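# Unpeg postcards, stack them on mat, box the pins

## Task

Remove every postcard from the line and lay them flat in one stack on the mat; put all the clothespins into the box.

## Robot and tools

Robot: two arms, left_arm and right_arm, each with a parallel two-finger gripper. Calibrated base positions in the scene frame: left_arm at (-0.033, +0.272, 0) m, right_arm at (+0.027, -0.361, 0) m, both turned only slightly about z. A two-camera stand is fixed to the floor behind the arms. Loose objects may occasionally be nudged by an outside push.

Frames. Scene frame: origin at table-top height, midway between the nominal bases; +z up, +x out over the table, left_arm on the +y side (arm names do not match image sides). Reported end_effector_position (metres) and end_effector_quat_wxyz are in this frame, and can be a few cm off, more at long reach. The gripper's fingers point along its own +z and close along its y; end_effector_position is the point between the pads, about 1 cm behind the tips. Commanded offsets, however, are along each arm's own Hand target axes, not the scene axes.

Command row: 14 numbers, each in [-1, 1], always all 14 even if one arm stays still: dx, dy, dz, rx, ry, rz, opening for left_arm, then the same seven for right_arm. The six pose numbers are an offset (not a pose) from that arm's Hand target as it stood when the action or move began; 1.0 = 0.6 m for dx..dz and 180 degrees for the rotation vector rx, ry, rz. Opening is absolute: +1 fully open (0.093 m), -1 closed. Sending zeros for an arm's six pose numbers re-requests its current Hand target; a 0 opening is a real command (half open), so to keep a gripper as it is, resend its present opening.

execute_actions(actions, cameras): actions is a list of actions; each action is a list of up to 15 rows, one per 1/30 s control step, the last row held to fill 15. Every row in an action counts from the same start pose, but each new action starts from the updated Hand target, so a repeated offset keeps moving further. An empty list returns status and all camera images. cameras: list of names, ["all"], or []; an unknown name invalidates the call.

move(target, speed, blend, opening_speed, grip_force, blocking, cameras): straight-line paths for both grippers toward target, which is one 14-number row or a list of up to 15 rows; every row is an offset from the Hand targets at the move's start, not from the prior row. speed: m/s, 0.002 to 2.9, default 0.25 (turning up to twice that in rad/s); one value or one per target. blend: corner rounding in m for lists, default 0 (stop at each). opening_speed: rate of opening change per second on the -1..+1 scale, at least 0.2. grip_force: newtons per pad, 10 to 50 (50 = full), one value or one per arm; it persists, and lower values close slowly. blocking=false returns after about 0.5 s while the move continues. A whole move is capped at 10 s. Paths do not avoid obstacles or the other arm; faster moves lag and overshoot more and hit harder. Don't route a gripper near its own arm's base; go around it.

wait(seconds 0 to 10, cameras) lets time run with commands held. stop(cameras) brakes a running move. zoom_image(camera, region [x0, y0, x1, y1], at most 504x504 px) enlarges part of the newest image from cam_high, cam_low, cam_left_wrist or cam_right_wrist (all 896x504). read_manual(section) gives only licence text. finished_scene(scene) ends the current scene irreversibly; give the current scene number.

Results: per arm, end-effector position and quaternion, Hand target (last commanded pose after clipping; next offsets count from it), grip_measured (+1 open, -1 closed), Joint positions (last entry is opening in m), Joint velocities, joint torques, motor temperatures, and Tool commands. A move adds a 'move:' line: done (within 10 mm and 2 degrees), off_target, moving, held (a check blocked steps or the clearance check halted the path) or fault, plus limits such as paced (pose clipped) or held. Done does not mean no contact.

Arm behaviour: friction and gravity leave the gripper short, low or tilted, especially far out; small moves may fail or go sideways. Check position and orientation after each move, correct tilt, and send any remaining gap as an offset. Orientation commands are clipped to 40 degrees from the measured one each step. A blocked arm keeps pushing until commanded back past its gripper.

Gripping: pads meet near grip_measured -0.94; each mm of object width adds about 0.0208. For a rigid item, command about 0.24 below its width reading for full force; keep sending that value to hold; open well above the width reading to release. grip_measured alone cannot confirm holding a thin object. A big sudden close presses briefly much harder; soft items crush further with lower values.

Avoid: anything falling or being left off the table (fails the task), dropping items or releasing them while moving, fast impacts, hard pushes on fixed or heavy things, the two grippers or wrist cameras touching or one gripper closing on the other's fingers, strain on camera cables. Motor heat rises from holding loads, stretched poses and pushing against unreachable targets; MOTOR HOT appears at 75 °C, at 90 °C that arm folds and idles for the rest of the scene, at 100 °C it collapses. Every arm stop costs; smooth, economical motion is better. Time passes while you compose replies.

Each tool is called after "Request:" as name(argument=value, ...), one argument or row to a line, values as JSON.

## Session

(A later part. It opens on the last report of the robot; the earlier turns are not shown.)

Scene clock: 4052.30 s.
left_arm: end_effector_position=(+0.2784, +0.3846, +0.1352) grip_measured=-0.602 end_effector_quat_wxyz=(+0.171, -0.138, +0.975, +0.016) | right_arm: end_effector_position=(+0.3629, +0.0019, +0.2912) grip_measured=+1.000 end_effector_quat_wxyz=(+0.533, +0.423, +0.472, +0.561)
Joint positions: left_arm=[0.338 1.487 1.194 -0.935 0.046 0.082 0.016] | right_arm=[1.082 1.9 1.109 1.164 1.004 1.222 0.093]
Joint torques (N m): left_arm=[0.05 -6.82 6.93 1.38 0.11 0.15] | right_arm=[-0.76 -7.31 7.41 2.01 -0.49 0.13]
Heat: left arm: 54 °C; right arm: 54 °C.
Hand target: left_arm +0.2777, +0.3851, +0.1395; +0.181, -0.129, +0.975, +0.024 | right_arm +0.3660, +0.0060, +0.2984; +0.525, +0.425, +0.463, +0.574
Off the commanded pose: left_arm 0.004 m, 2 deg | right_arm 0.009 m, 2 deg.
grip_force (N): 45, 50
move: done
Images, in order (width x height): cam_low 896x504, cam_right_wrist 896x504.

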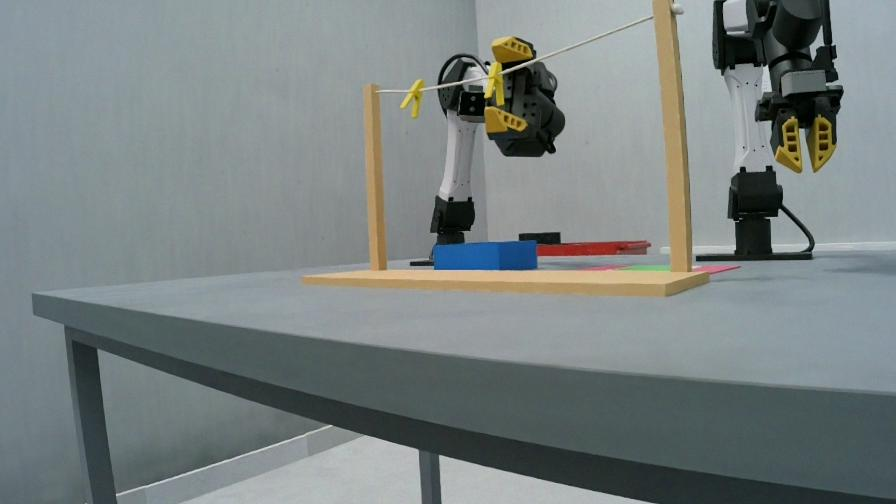

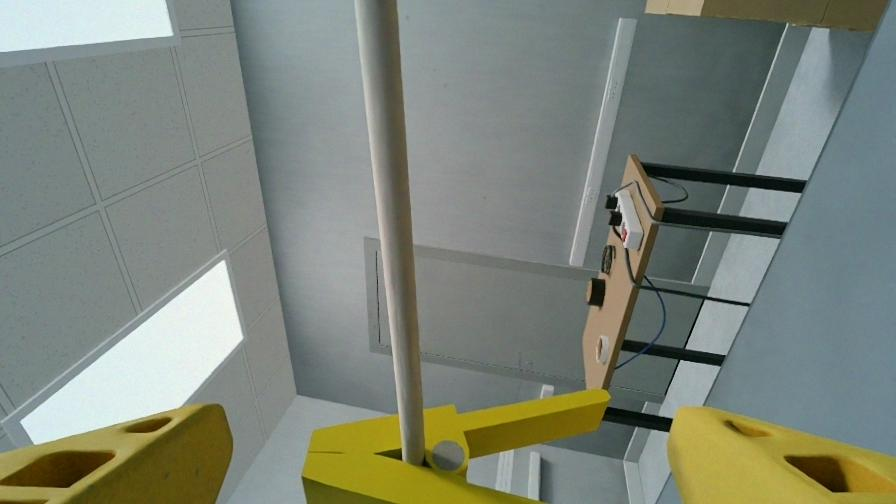

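Request:
move(
  target=[0,0,0,0,0,0,-0.6,-0.004,0.002,0.022,0,0,0,1.0],
  speed=0.05,
  cameras=["cam_right_wrist"],
)

Request:
move(
  target=[0,0,0,0,0,0,-0.6,0,0.01,0,0,0,0,0.45],
  speed=0.05,
  opening_speed=0.6,
  cameras=["cam_right_wrist","cam_low"],
)

Request:
zoom_image(
  camera="cam_low",
  region=[420, 10, 580, 140],
)

Scene clock: 4065.03 s.
left_arm: end_effector_position=(+0.2784, +0.3846, +0.1352) grip_measured=-0.602 end_effector_quat_wxyz=(+0.171, -0.138, +0.975, +0.016) | right_arm: end_effector_position=(+0.3755, +0.0012, +0.2952) grip_measured=+1.000 end_effector_quat_wxyz=(+0.532, +0.423, +0.472, +0.561)
Joint positions: left_arm=[0.338 1.487 1.194 -0.935 0.046 0.082 0.016] | right_arm=[1.052 1.905 1.139 1.122 0.975 1.243 0.093]
Joint torques (N m): left_arm=[0.39 -7.06 6.57 1.34 0.07 0.12] | right_arm=[-0.79 -7.45 7.47 2.04 -0.47 0.13]
Heat: left arm: 54 °C; right arm: 53 °C.
Hand target: left_arm +0.2777, +0.3851, +0.1395; +0.181, -0.129, +0.975, +0.024 | right_arm +0.3787, +0.0048, +0.3024; +0.525, +0.425, +0.463, +0.574
Off the commanded pose: left_arm 0.004 m, 2 deg | right_arm 0.009 m, 2 deg.
grip_force (N): 45, 50
move: done
Images, in order (width x height): cam_right_wrist 896x504.

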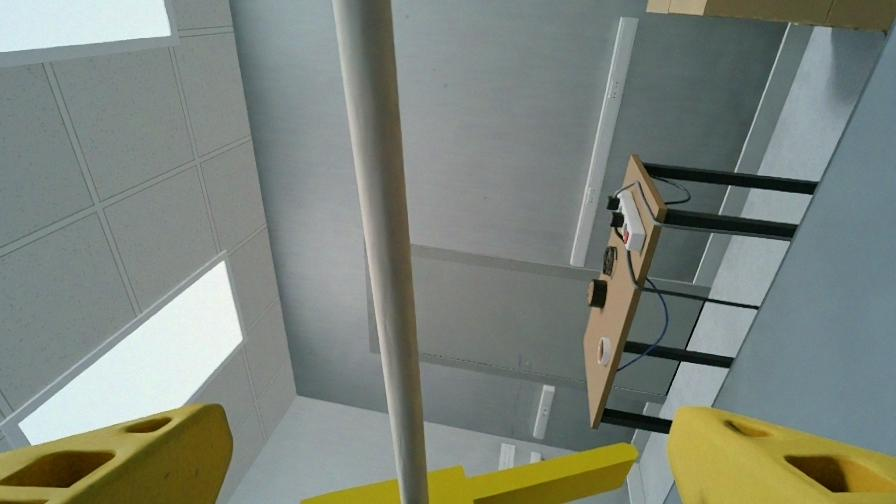

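Scene clock: 4066.17 s.
left_arm: end_effector_position=(+0.2784, +0.3846, +0.1352) grip_measured=-0.602 end_effector_quat_wxyz=(+0.171, -0.138, +0.975, +0.016) | right_arm: end_effector_position=(+0.3762, +0.0027, +0.2948) grip_measured=+0.452 end_effector_quat_wxyz=(+0.533, +0.421, +0.477, +0.558)
Joint positions: left_arm=[0.338 1.487 1.194 -0.935 0.046 0.082 0.016] | right_arm=[1.052 1.905 1.146 1.103 0.974 1.243 0.067]
Joint torques (N m): left_arm=[0.36 -7.08 6.94 1.37 0.13 0.17] | right_arm=[-0.53 -8.53 7.51 2.07 -0.44 0.11]
Heat: left arm: 54 °C; right arm: 53 °C.
Hand target: left_arm +0.2777, +0.3851, +0.1395; +0.181, -0.129, +0.975, +0.024 | right_arm +0.3775, +0.0047, +0.3083; +0.525, +0.425, +0.463, +0.574
Off the commanded pose: left_arm 0.004 m, 2 deg | right_arm 0.014 m, 3 deg.
grip_force (N): 45, 50
move: off_target (right_arm)
Images, in order (width x height): cam_low 896x504, cam_right_wrist 896x504.

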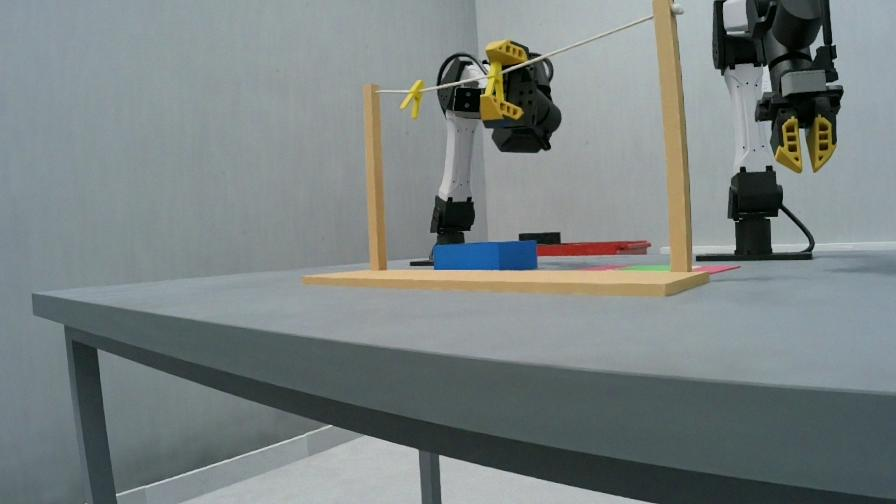

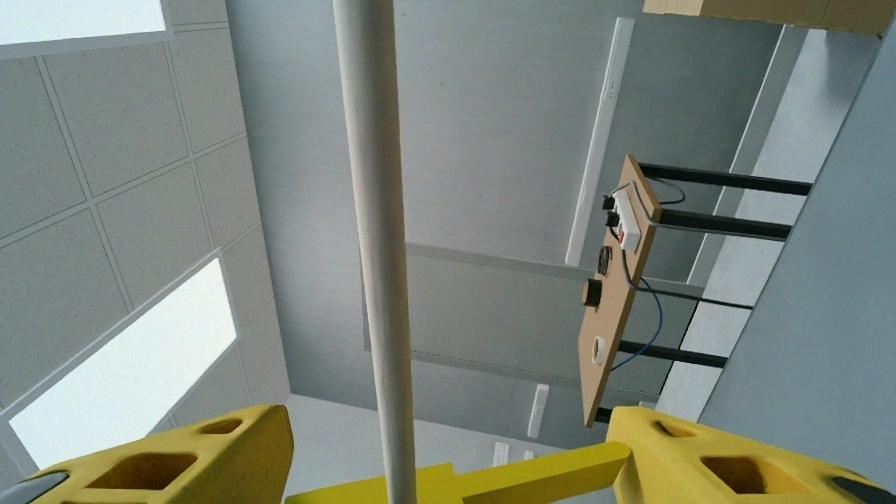

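Scaled by 3.150.

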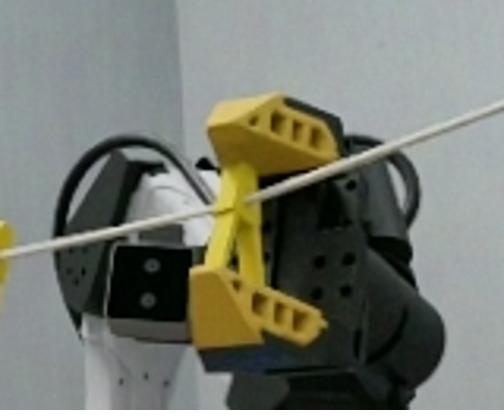

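Request:
move(
  target=[
    [0,0,0,0,0,0,-0.6,0,0,0,0,0,0,1.0],
    [0,0,0,0,0,0,-0.6,0,0.03,0,0,0,0,1.0],
  ],
  speed=0.05,
  cameras=["cam_right_wrist","cam_low"],
)

Request:
zoom_image(
  camera="cam_low",
  region=[420, 10, 580, 140],
)

Scene clock: 4083.33 s.
left_arm: end_effector_position=(+0.2784, +0.3846, +0.1352) grip_measured=-0.602 end_effector_quat_wxyz=(+0.171, -0.138, +0.975, +0.016) | right_arm: end_effector_position=(+0.3775, +0.0050, +0.3016) grip_measured=+1.000 end_effector_quat_wxyz=(+0.534, +0.420, +0.484, +0.552)
Joint positions: left_arm=[0.338 1.487 1.194 -0.935 0.046 0.082 0.016] | right_arm=[1.052 1.893 1.173 1.046 0.974 1.243 0.093]
Joint torques (N m): left_arm=[0.24 -6.98 6.69 1.35 -0.03 0.09] | right_arm=[0.21 -10.41 7.6 2.07 -0.34 0.06]
Motor temperatures (°C): left_arm=[31 43 54 39 28 29 30] | right_arm=[31 55 41 42 31 29 30]
Heat: left arm: 54 °C; right arm: 55 °C.
Hand target: left_arm +0.2777, +0.3851, +0.1395; +0.181, -0.129, +0.975, +0.024 | right_arm +0.3737, +0.0044, +0.3258; +0.525, +0.425, +0.463, +0.574
Off the commanded pose: left_arm 0.004 m, 2 deg | right_arm 0.025 m, 4 deg.
grip_force (N): 45, 50
move: off_target (right_arm)
Images, in order (width x height): cam_low 896x504, cam_right_wrist 896x504.

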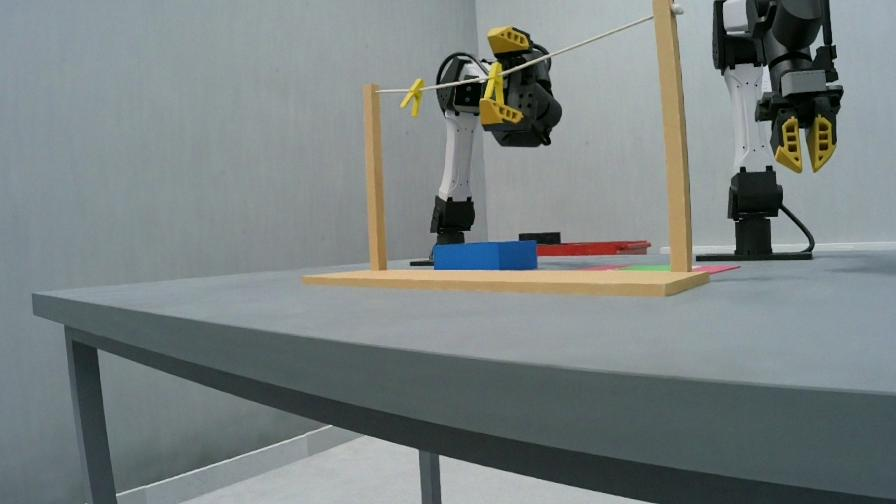

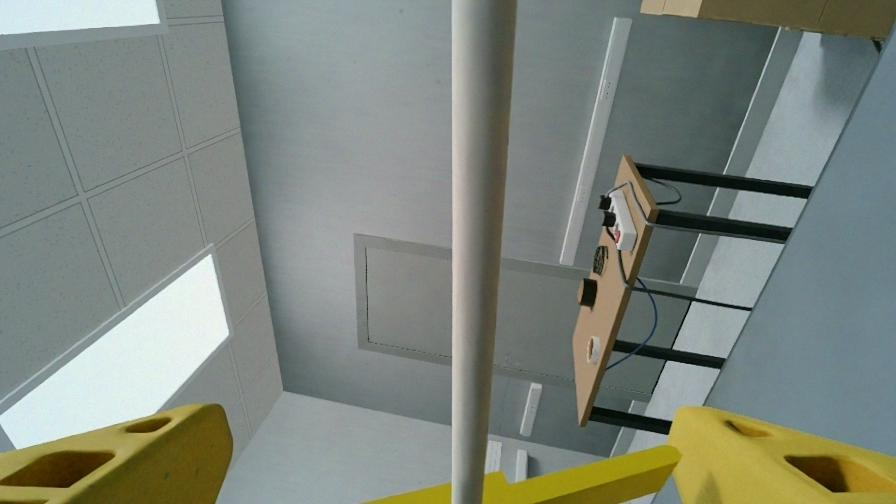

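Scaled by 3.150.

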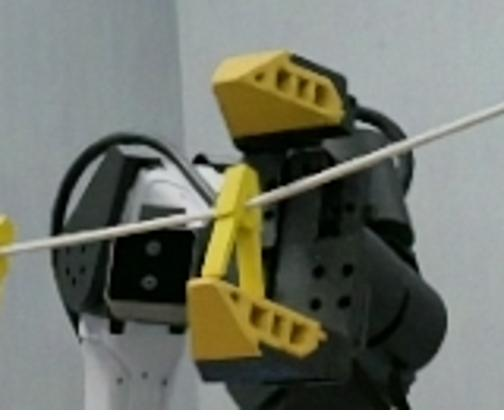

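Request:
move(
  target=[0,0,0,0,0,0,-0.6,0,0.02,-0.05,0,0,0,1.0],
  speed=0.04,
  cameras=["cam_right_wrist","cam_low"],
)

Request:
zoom_image(
  camera="cam_low",
  region=[420, 10, 580, 140],
)

Scene clock: 4091.30 s.
left_arm: end_effector_position=(+0.2784, +0.3846, +0.1352) grip_measured=-0.602 end_effector_quat_wxyz=(+0.171, -0.138, +0.975, +0.016) | right_arm: end_effector_position=(+0.3474, +0.0106, +0.3178) grip_measured=+1.000 end_effector_quat_wxyz=(+0.529, +0.414, +0.483, +0.561)
Joint positions: left_arm=[0.338 1.487 1.194 -0.935 0.046 0.082 0.016] | right_arm=[1.123 1.841 1.154 1.059 1.02 1.203 0.093]
Joint torques (N m): left_arm=[0.17 -7.17 7.02 1.35 0 0.13] | right_arm=[0.17 -10.17 4.63 2.35 -0.14 -0.05]
Motor temperatures (°C): left_arm=[31 43 53 39 28 29 30] | right_arm=[31 57 42 42 31 29 30]
Heat: left arm: 53 °C; right arm: 57 °C.
Hand target: left_arm +0.2777, +0.3851, +0.1395; +0.181, -0.129, +0.975, +0.024 | right_arm +0.3421, +0.0015, +0.3312; +0.525, +0.425, +0.463, +0.574
Off the commanded pose: left_arm 0.004 m, 2 deg | right_arm 0.017 m, 3 deg.
grip_force (N): 45, 50
move: off_target (right_arm)
Images, in order (width x height): cam_low 896x504, cam_right_wrist 896x504.

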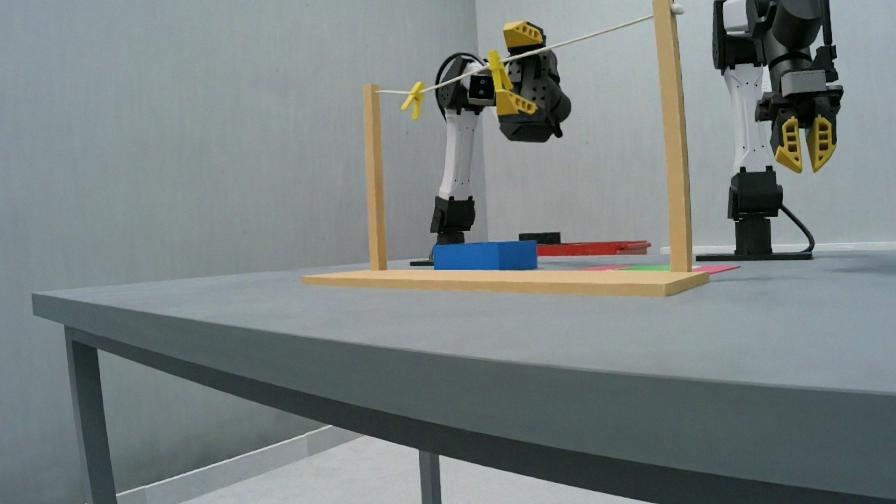

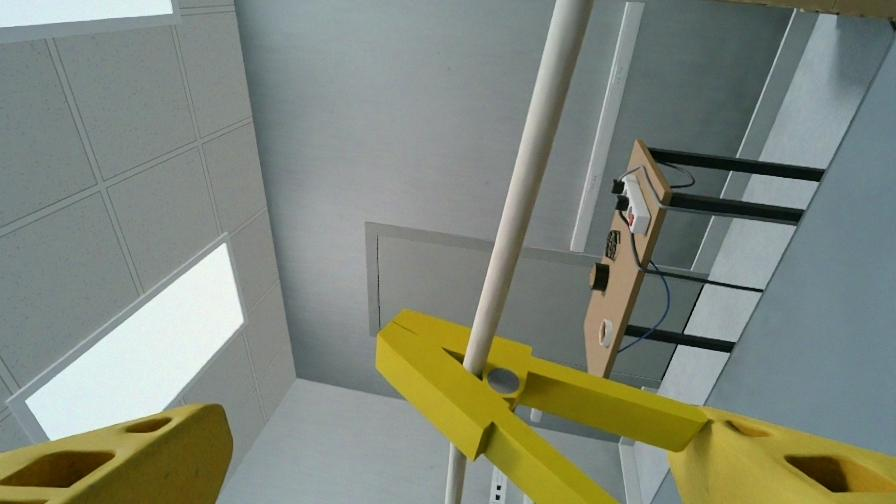

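Scaled by 3.150.

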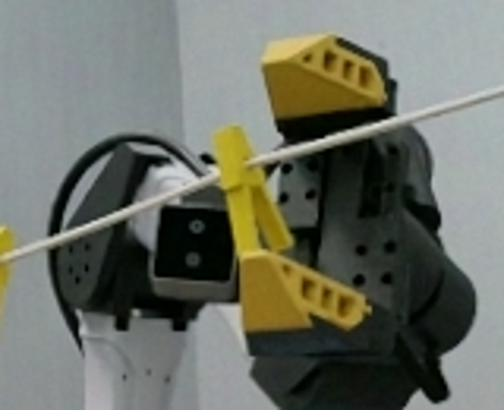

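Request:
move(
  target=[0,0,0,0,0,0,-0.6,0,0,0,0,0,0,0.3],
  speed=0.04,
  opening_speed=0.7,
  cameras=["cam_right_wrist","cam_low"],
)

Request:
zoom_image(
  camera="cam_low",
  region=[420, 10, 580, 140],
)

Scene clock: 4102.07 s.
left_arm: end_effector_position=(+0.2784, +0.3846, +0.1352) grip_measured=-0.602 end_effector_quat_wxyz=(+0.171, -0.138, +0.975, +0.016) | right_arm: end_effector_position=(+0.3474, +0.0104, +0.3178) grip_measured=+0.302 end_effector_quat_wxyz=(+0.530, +0.414, +0.483, +0.561)
Joint positions: left_arm=[0.338 1.487 1.194 -0.935 0.046 0.082 0.016] | right_arm=[1.123 1.841 1.154 1.06 1.021 1.202 0.06]
Joint torques (N m): left_arm=[0.23 -7.16 6.87 1.39 0.05 0.15] | right_arm=[0.17 -10.18 4.62 2.34 -0.15 -0.04]
Motor temperatures (°C): left_arm=[31 43 53 39 28 29 30] | right_arm=[31 59 41 42 31 29 30]
Heat: left arm: 53 °C; right arm: 59 °C.
Hand target: left_arm +0.2777, +0.3851, +0.1395; +0.181, -0.129, +0.975, +0.024 | right_arm +0.3421, +0.0015, +0.3312; +0.525, +0.425, +0.463, +0.574
Off the commanded pose: left_arm 0.004 m, 2 deg | right_arm 0.017 m, 3 deg.
grip_force (N): 45, 50
move: off_target (right_arm)
Images, in order (width x height): cam_low 896x504, cam_right_wrist 896x504.

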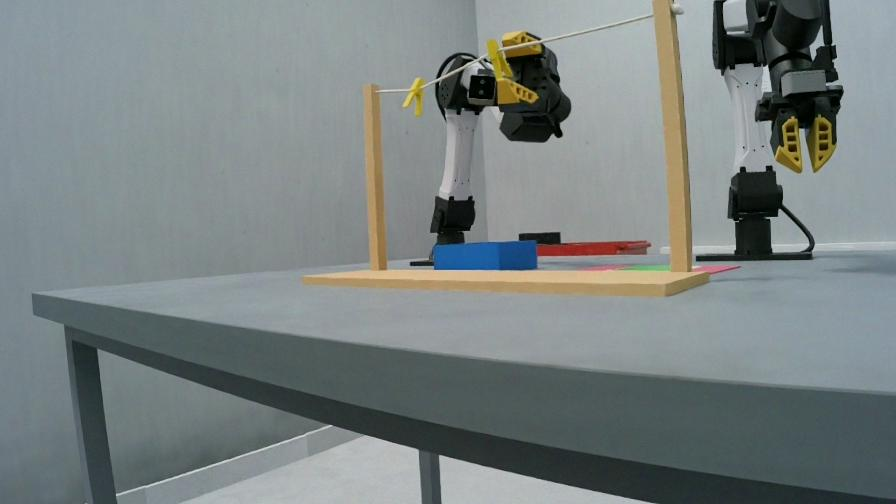

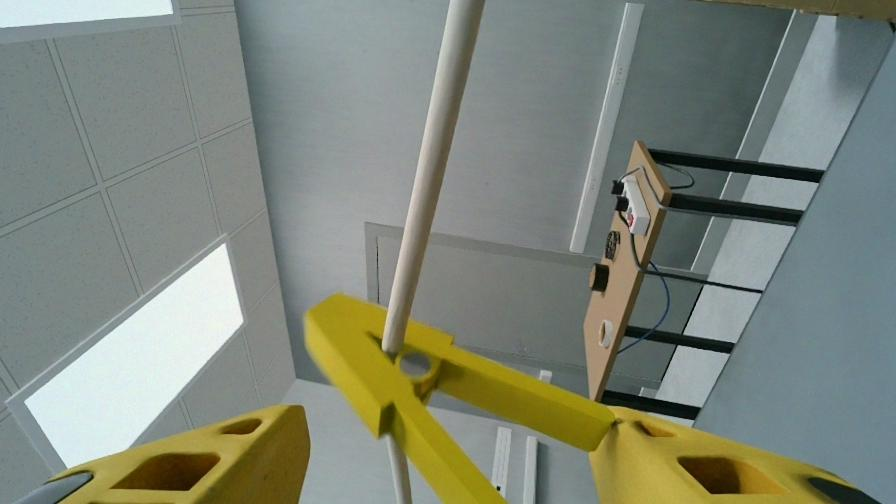

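Scaled by 3.150.

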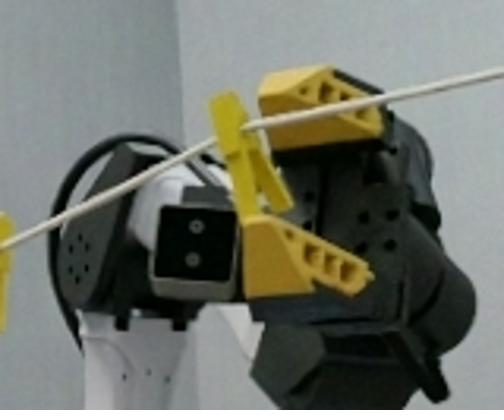

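Request:
move(
  target=[
    [0,0,0,0,0,0,-0.6,0,0,0,0,0,0,1.0],
    [0,0,0,0,0,0,-0.6,0,-0.045,0.0,0,0,0,1.0],
    [0,0,0,0,0,0,-0.6,0.006,-0.045,0.08,0,0,0,1.0],
  ],
  speed=0.06,
  cameras=["cam_right_wrist","cam_low"],
)

Request:
zoom_image(
  camera="cam_low",
  region=[420, 10, 580, 140],
)

Scene clock: 4121.37 s.
left_arm: end_effector_position=(+0.2784, +0.3846, +0.1352) grip_measured=-0.602 end_effector_quat_wxyz=(+0.171, -0.138, +0.975, +0.016) | right_arm: end_effector_position=(+0.3910, +0.0062, +0.3075) grip_measured=+1.000 end_effector_quat_wxyz=(+0.531, +0.423, +0.472, +0.562)
Joint positions: left_arm=[0.338 1.487 1.194 -0.935 0.046 0.082 0.016] | right_arm=[1.024 1.92 1.219 1.043 0.947 1.262 0.093]
Joint torques (N m): left_arm=[0.24 -7.04 6.89 1.42 0.1 0.18] | right_arm=[-0.73 -7.69 7.76 2.07 -0.44 0.11]
Motor temperatures (°C): left_arm=[31 43 53 39 28 29 30] | right_arm=[31 60 40 42 31 29 30]
Heat: left arm: 53 °C; right arm: 60 °C.
Hand target: left_arm +0.2777, +0.3851, +0.1395; +0.181, -0.129, +0.975, +0.024 | right_arm +0.3941, +0.0097, +0.3149; +0.525, +0.425, +0.463, +0.574
Off the commanded pose: left_arm 0.004 m, 2 deg | right_arm 0.009 m, 2 deg.
grip_force (N): 45, 50
move: done
Images, in order (width x height): cam_low 896x504, cam_right_wrist 896x504.

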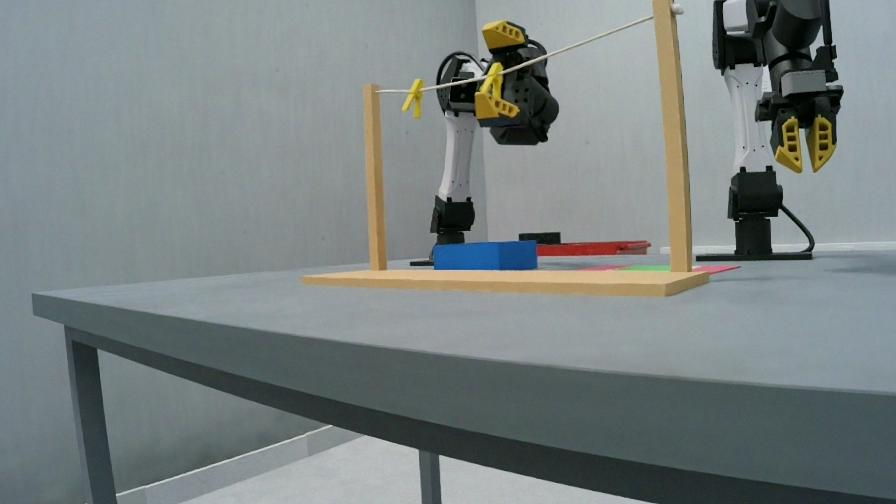

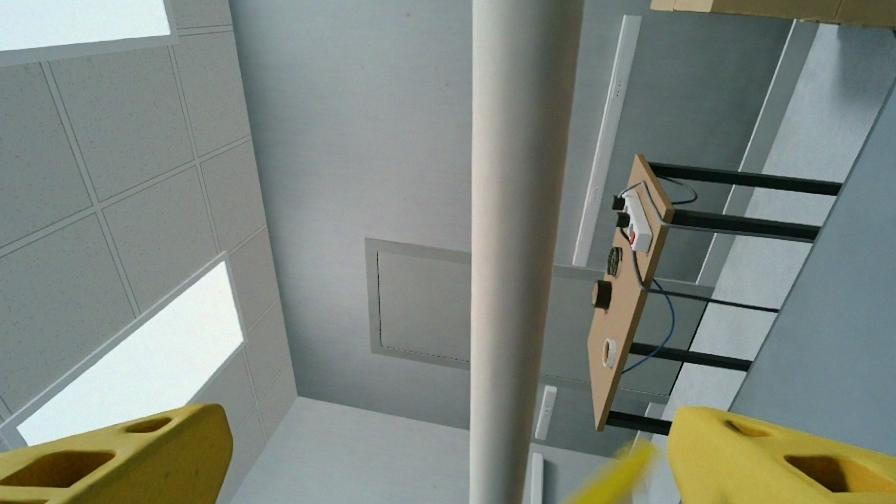

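Scaled by 3.150.

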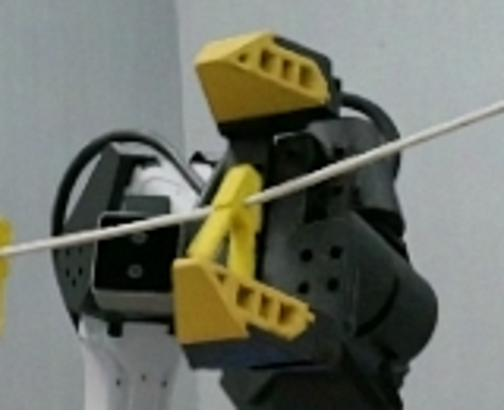

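Request:
move(
  target=[
    [0,0,0,0,0,0,-0.6,0,-0.04,0.0,0,0,0,1.0],
  ],
  speed=0.06,
  cameras=["cam_right_wrist","cam_low"],
)

Request:
zoom_image(
  camera="cam_low",
  region=[420, 10, 580, 140],
)

Scene clock: 4135.67 s.
left_arm: end_effector_position=(+0.2784, +0.3846, +0.1352) grip_measured=-0.602 end_effector_quat_wxyz=(+0.171, -0.138, +0.975, +0.016) | right_arm: end_effector_position=(+0.3974, +0.0112, +0.2891) grip_measured=+1.000 end_effector_quat_wxyz=(+0.531, +0.422, +0.476, +0.560)
Joint positions: left_arm=[0.338 1.487 1.194 -0.935 0.046 0.082 0.016] | right_arm=[1.016 1.971 1.219 1.081 0.938 1.27 0.093]
Joint torques (N m): left_arm=[0.1 -7.15 6.76 1.4 0.04 0.13] | right_arm=[-0.9 -8.09 5.33 2.51 -0.43 0.11]
Motor temperatures (°C): left_arm=[31 43 53 39 28 29 30] | right_arm=[31 58 40 42 31 29 30]
Heat: left arm: 53 °C; right arm: 58 °C.
Hand target: left_arm +0.2777, +0.3851, +0.1395; +0.181, -0.129, +0.975, +0.024 | right_arm +0.3991, +0.0103, +0.2913; +0.525, +0.425, +0.463, +0.574
Off the commanded pose: left_arm 0.004 m, 2 deg | right_arm 0.003 m, 2 deg.
grip_force (N): 45, 50
move: done
Images, in order (width x height): cam_low 896x504, cam_right_wrist 896x504.

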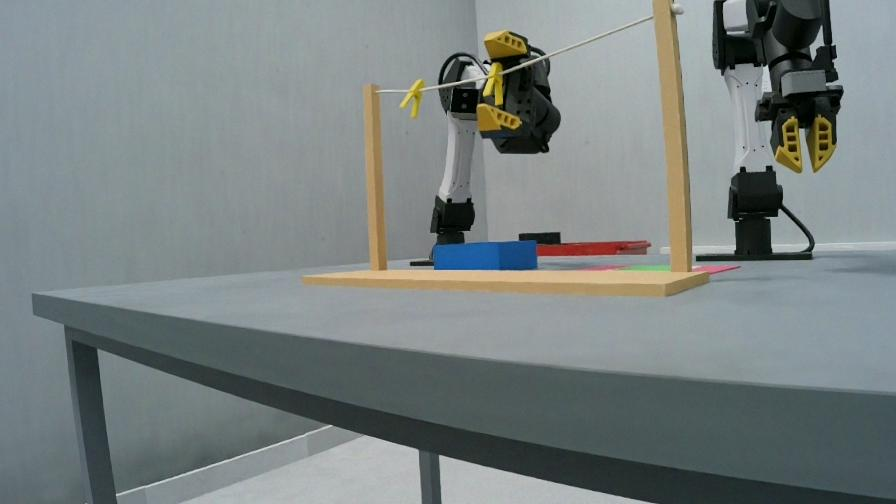

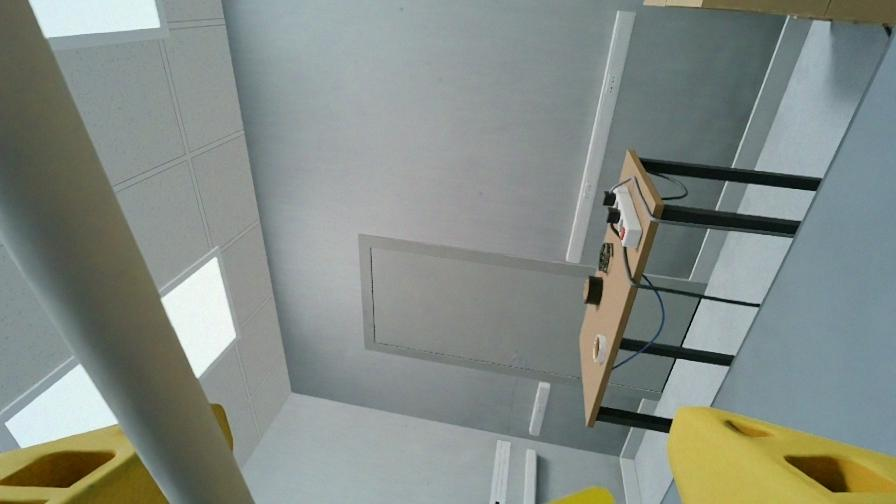

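Scaled by 3.150.

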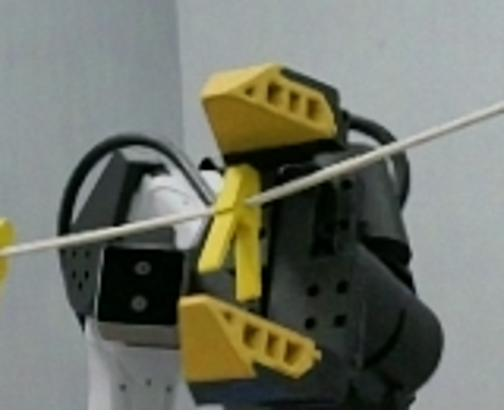

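Request:
move(
  target=[
    [0,0,0,0,0,0,-0.6,0,0.045,-0.022,0,0,0,1.0],
    [0,0,0,0,0,0,-0.6,0,0.055,-0.09,0,0,0,1.0],
  ],
  speed=0.04,
  blend=[0.005,0],
  cameras=["cam_right_wrist","cam_low"],
)

Request:
zoom_image(
  camera="cam_low",
  region=[420, 10, 580, 140],
)

Scene clock: 4155.00 s.
left_arm: end_effector_position=(+0.2784, +0.3846, +0.1352) grip_measured=-0.602 end_effector_quat_wxyz=(+0.171, -0.138, +0.975, +0.016) | right_arm: end_effector_position=(+0.3448, +0.0141, +0.2980) grip_measured=+1.000 end_effector_quat_wxyz=(+0.530, +0.414, +0.485, +0.560)
Joint positions: left_arm=[0.338 1.487 1.194 -0.935 0.046 0.082 0.016] | right_arm=[1.132 1.883 1.123 1.133 1.029 1.196 0.093]
Joint torques (N m): left_arm=[0.16 -7.09 6.82 1.38 0.03 0.18] | right_arm=[0.16 -10.33 4.44 2.41 -0.16 -0.04]
Motor temperatures (°C): left_arm=[31 43 53 39 28 29 30] | right_arm=[31 58 40 43 31 29 30]
Heat: left arm: 53 °C; right arm: 58 °C.
Hand target: left_arm +0.2777, +0.3851, +0.1395; +0.181, -0.129, +0.975, +0.024 | right_arm +0.3397, +0.0050, +0.3122; +0.525, +0.425, +0.463, +0.574
Off the commanded pose: left_arm 0.004 m, 2 deg | right_arm 0.018 m, 3 deg.
grip_force (N): 45, 50
move: off_target (right_arm)
Images, in order (width x height): cam_low 896x504, cam_right_wrist 896x504.

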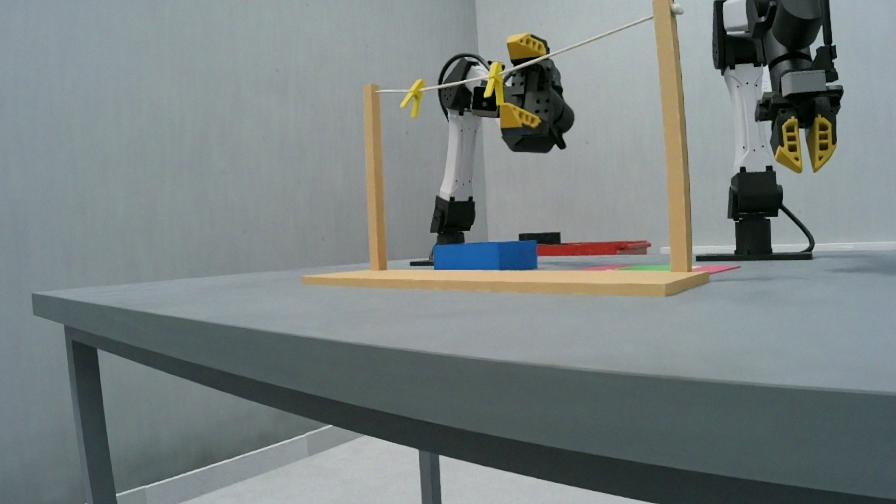

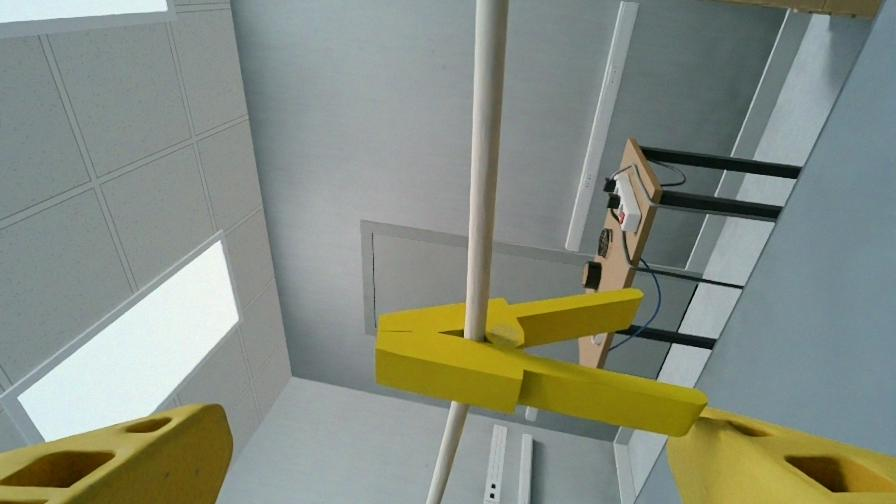

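Scaled by 3.150.

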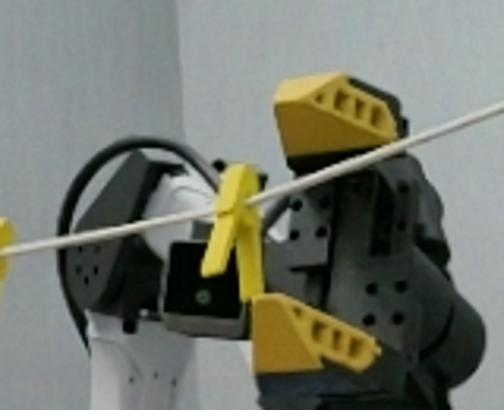

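Request:
move(
  target=[
    [0,0,0,0,0,0,-0.6,0,-0.05,-0.017,0,0,0,1.0],
    [0,0,0,0,0,0,-0.6,-0.009,-0.0295,0.0597,0,0,0,1.0],
  ],
  speed=0.07,
  cameras=["cam_right_wrist"],
)

Scene clock: 4182.73 s.
left_arm: end_effector_position=(+0.2784, +0.3846, +0.1352) grip_measured=-0.602 end_effector_quat_wxyz=(+0.171, -0.138, +0.975, +0.016) | right_arm: end_effector_position=(+0.3760, -0.0002, +0.2936) grip_measured=+1.000 end_effector_quat_wxyz=(+0.532, +0.423, +0.473, +0.560)
Joint positions: left_arm=[0.338 1.487 1.194 -0.935 0.046 0.082 0.016] | right_arm=[1.05 1.903 1.132 1.123 0.973 1.245 0.093]
Joint torques (N m): left_arm=[0.32 -7.06 6.99 1.37 0.1 0.16] | right_arm=[-0.73 -7.75 7.42 2.04 -0.46 0.13]
Motor temperatures (°C): left_arm=[31 43 53 39 28 29 30] | right_arm=[31 58 39 42 31 29 30]
Heat: left arm: 53 °C; right arm: 58 °C.
Hand target: left_arm +0.2777, +0.3851, +0.1395; +0.181, -0.129, +0.975, +0.024 | right_arm +0.3787, +0.0030, +0.3025; +0.525, +0.425, +0.463, +0.574
Off the commanded pose: left_arm 0.004 m, 2 deg | right_arm 0.010 m, 2 deg.
grip_force (N): 45, 50
move: done
Images, in order (width x height): cam_right_wrist 896x504.

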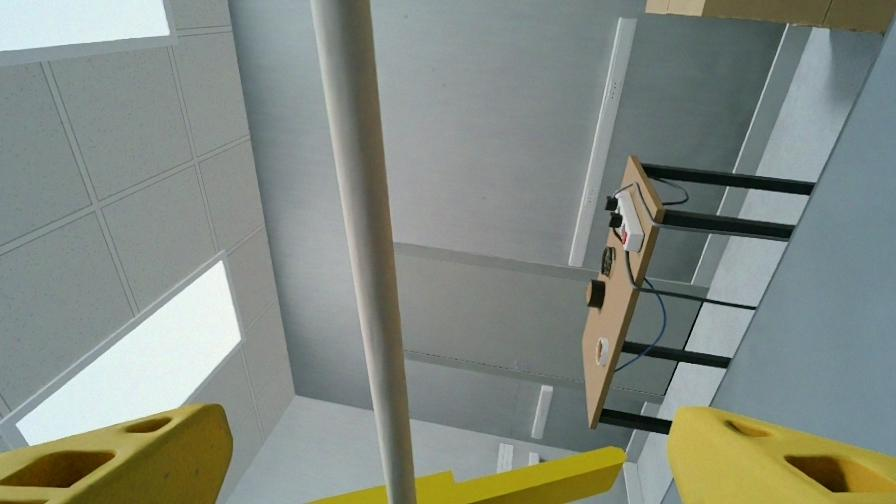

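Request:
move(
  target=[
    [0,0,0,0,0,0,-0.6,0,0.048,0.004,0,0,0,1.0],
  ],
  speed=0.06,
  cameras=["cam_right_wrist"],
)

Request:
move(
  target=[
    [0,0,0,0,0,0,-0.6,0,0.015,-0.055,0,0,0,1.0],
  ],
  speed=0.04,
  cameras=["cam_right_wrist","cam_low"],
)

Scene clock: 4191.33 s.
left_arm: end_effector_position=(+0.2784, +0.3846, +0.1352) grip_measured=-0.602 end_effector_quat_wxyz=(+0.171, -0.138, +0.975, +0.016) | right_arm: end_effector_position=(+0.3779, +0.0036, +0.3085) grip_measured=+1.000 end_effector_quat_wxyz=(+0.534, +0.420, +0.483, +0.553)
Joint positions: left_arm=[0.338 1.487 1.194 -0.935 0.046 0.082 0.016] | right_arm=[1.05 1.878 1.183 1.023 0.972 1.245 0.093]
Joint torques (N m): left_arm=[0.08 -7.05 6.97 1.38 0.08 0.17] | right_arm=[0.01 -10.17 7.56 2.06 -0.36 0.07]
Motor temperatures (°C): left_arm=[31 43 53 39 28 29 30] | right_arm=[31 58 40 42 31 29 30]
Heat: left arm: 53 °C; right arm: 58 °C.
Hand target: left_arm +0.2777, +0.3851, +0.1395; +0.181, -0.129, +0.975, +0.024 | right_arm +0.3750, +0.0027, +0.3313; +0.525, +0.425, +0.463, +0.574
Off the commanded pose: left_arm 0.004 m, 2 deg | right_arm 0.023 m, 4 deg.
grip_force (N): 45, 50
move: off_target (right_arm)
Images, in order (width x height): cam_right_wrist 896x504.

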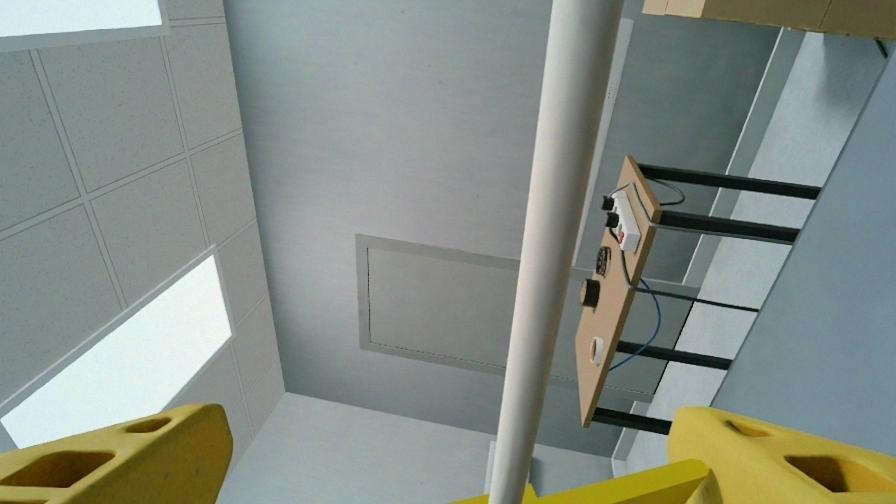

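Scene clock: 4192.73 s.
left_arm: end_effector_position=(+0.2784, +0.3846, +0.1352) grip_measured=-0.602 end_effector_quat_wxyz=(+0.171, -0.138, +0.975, +0.016) | right_arm: end_effector_position=(+0.3462, +0.0088, +0.3204) grip_measured=+1.000 end_effector_quat_wxyz=(+0.529, +0.414, +0.482, +0.562)
Joint positions: left_arm=[0.338 1.487 1.194 -0.935 0.046 0.082 0.016] | right_arm=[1.124 1.83 1.15 1.055 1.02 1.203 0.093]
Joint torques (N m): left_arm=[0.1 -7.13 6.89 1.34 0.01 0.19] | right_arm=[0.16 -10.06 4.6 2.33 -0.14 -0.04]
Motor temperatures (°C): left_arm=[31 43 53 39 28 29 30] | right_arm=[31 58 40 42 31 29 30]
Heat: left arm: 53 °C; right arm: 58 °C.
Hand target: left_arm +0.2777, +0.3851, +0.1395; +0.181, -0.129, +0.975, +0.024 | right_arm +0.3410, -0.0004, +0.3331; +0.525, +0.425, +0.463, +0.574
Off the commanded pose: left_arm 0.004 m, 2 deg | right_arm 0.016 m, 3 deg.
grip_force (N): 45, 50
move: off_target (right_arm)
Images, in order (width x height): cam_low 896x504, cam_right_wrist 896x504.

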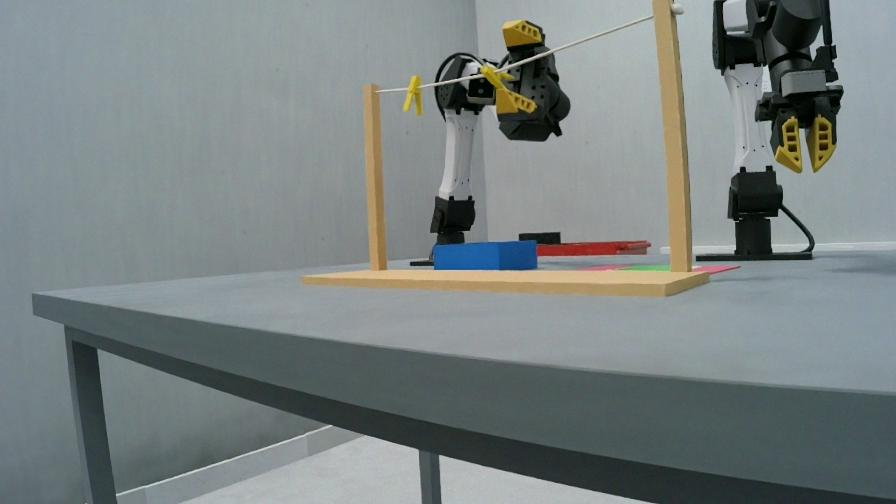

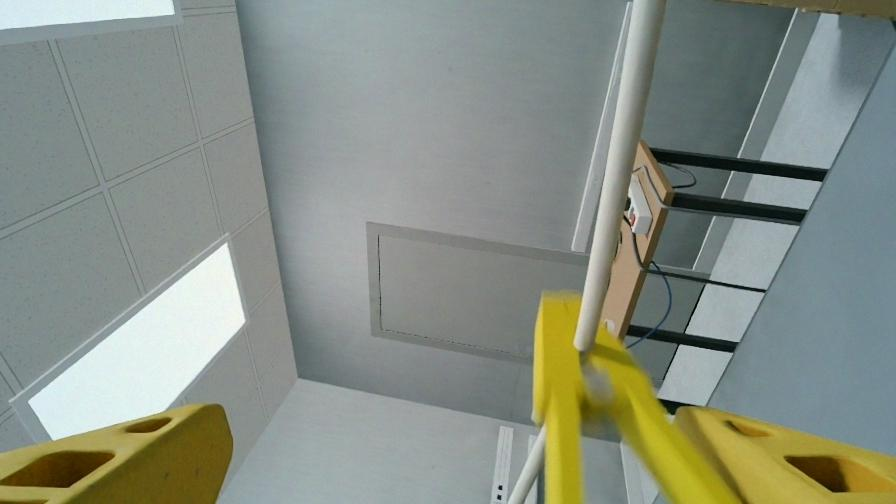

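Request:
move(
  target=[
    [0,0,0,0,0,0,-0.6,0,-0.04,0,0,0,0,0.15],
  ],
  speed=0.03,
  opening_speed=0.9,
  cameras=["cam_right_wrist","cam_low"],
)

Request:
zoom_image(
  camera="cam_low",
  region=[420, 10, 580, 140],
)

Scene clock: 4202.50 s.
left_arm: end_effector_position=(+0.2784, +0.3846, +0.1352) grip_measured=-0.602 end_effector_quat_wxyz=(+0.171, -0.138, +0.975, +0.016) | right_arm: end_effector_position=(+0.3441, +0.0041, +0.3117) grip_measured=+0.152 end_effector_quat_wxyz=(+0.527, +0.417, +0.474, +0.569)
Joint positions: left_arm=[0.338 1.487 1.194 -0.935 0.046 0.082 0.016] | right_arm=[1.124 1.838 1.107 1.128 1.02 1.202 0.052]
Joint torques (N m): left_arm=[0.1 -7.02 6.93 1.37 0.06 0.12] | right_arm=[-0.92 -7.05 4.56 2.38 -0.28 0.07]
Motor temperatures (°C): left_arm=[31 43 52 39 28 29 30] | right_arm=[31 59 40 43 31 29 30]
Heat: left arm: 52 °C; right arm: 59 °C.
Hand target: left_arm +0.2777, +0.3851, +0.1395; +0.181, -0.129, +0.975, +0.024 | right_arm +0.3460, +0.0001, +0.3096; +0.525, +0.425, +0.463, +0.574
Off the commanded pose: left_arm 0.004 m, 2 deg | right_arm 0.005 m, 2 deg.
grip_force (N): 45, 50
move: done
Images, in order (width x height): cam_low 896x504, cam_right_wrist 896x504.

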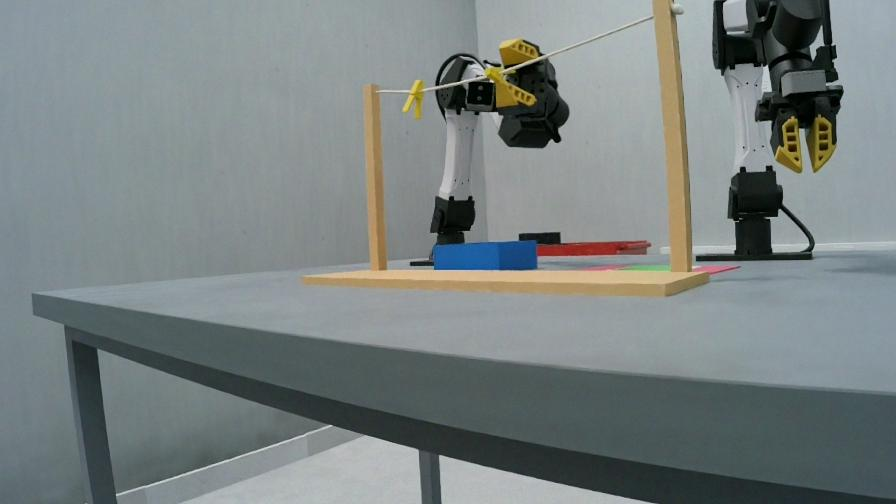

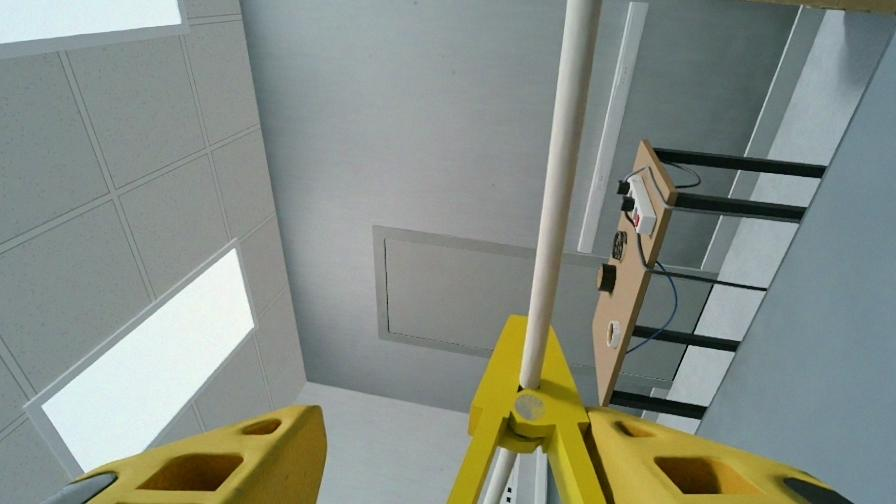

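Scaled by 3.150.

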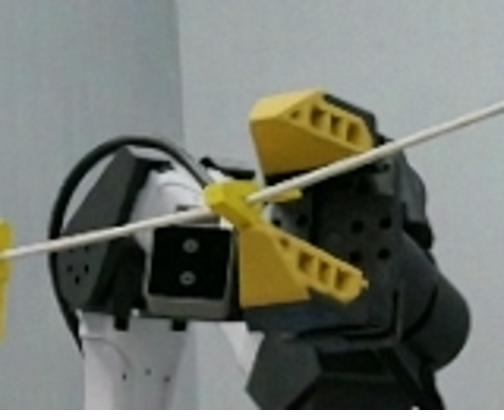

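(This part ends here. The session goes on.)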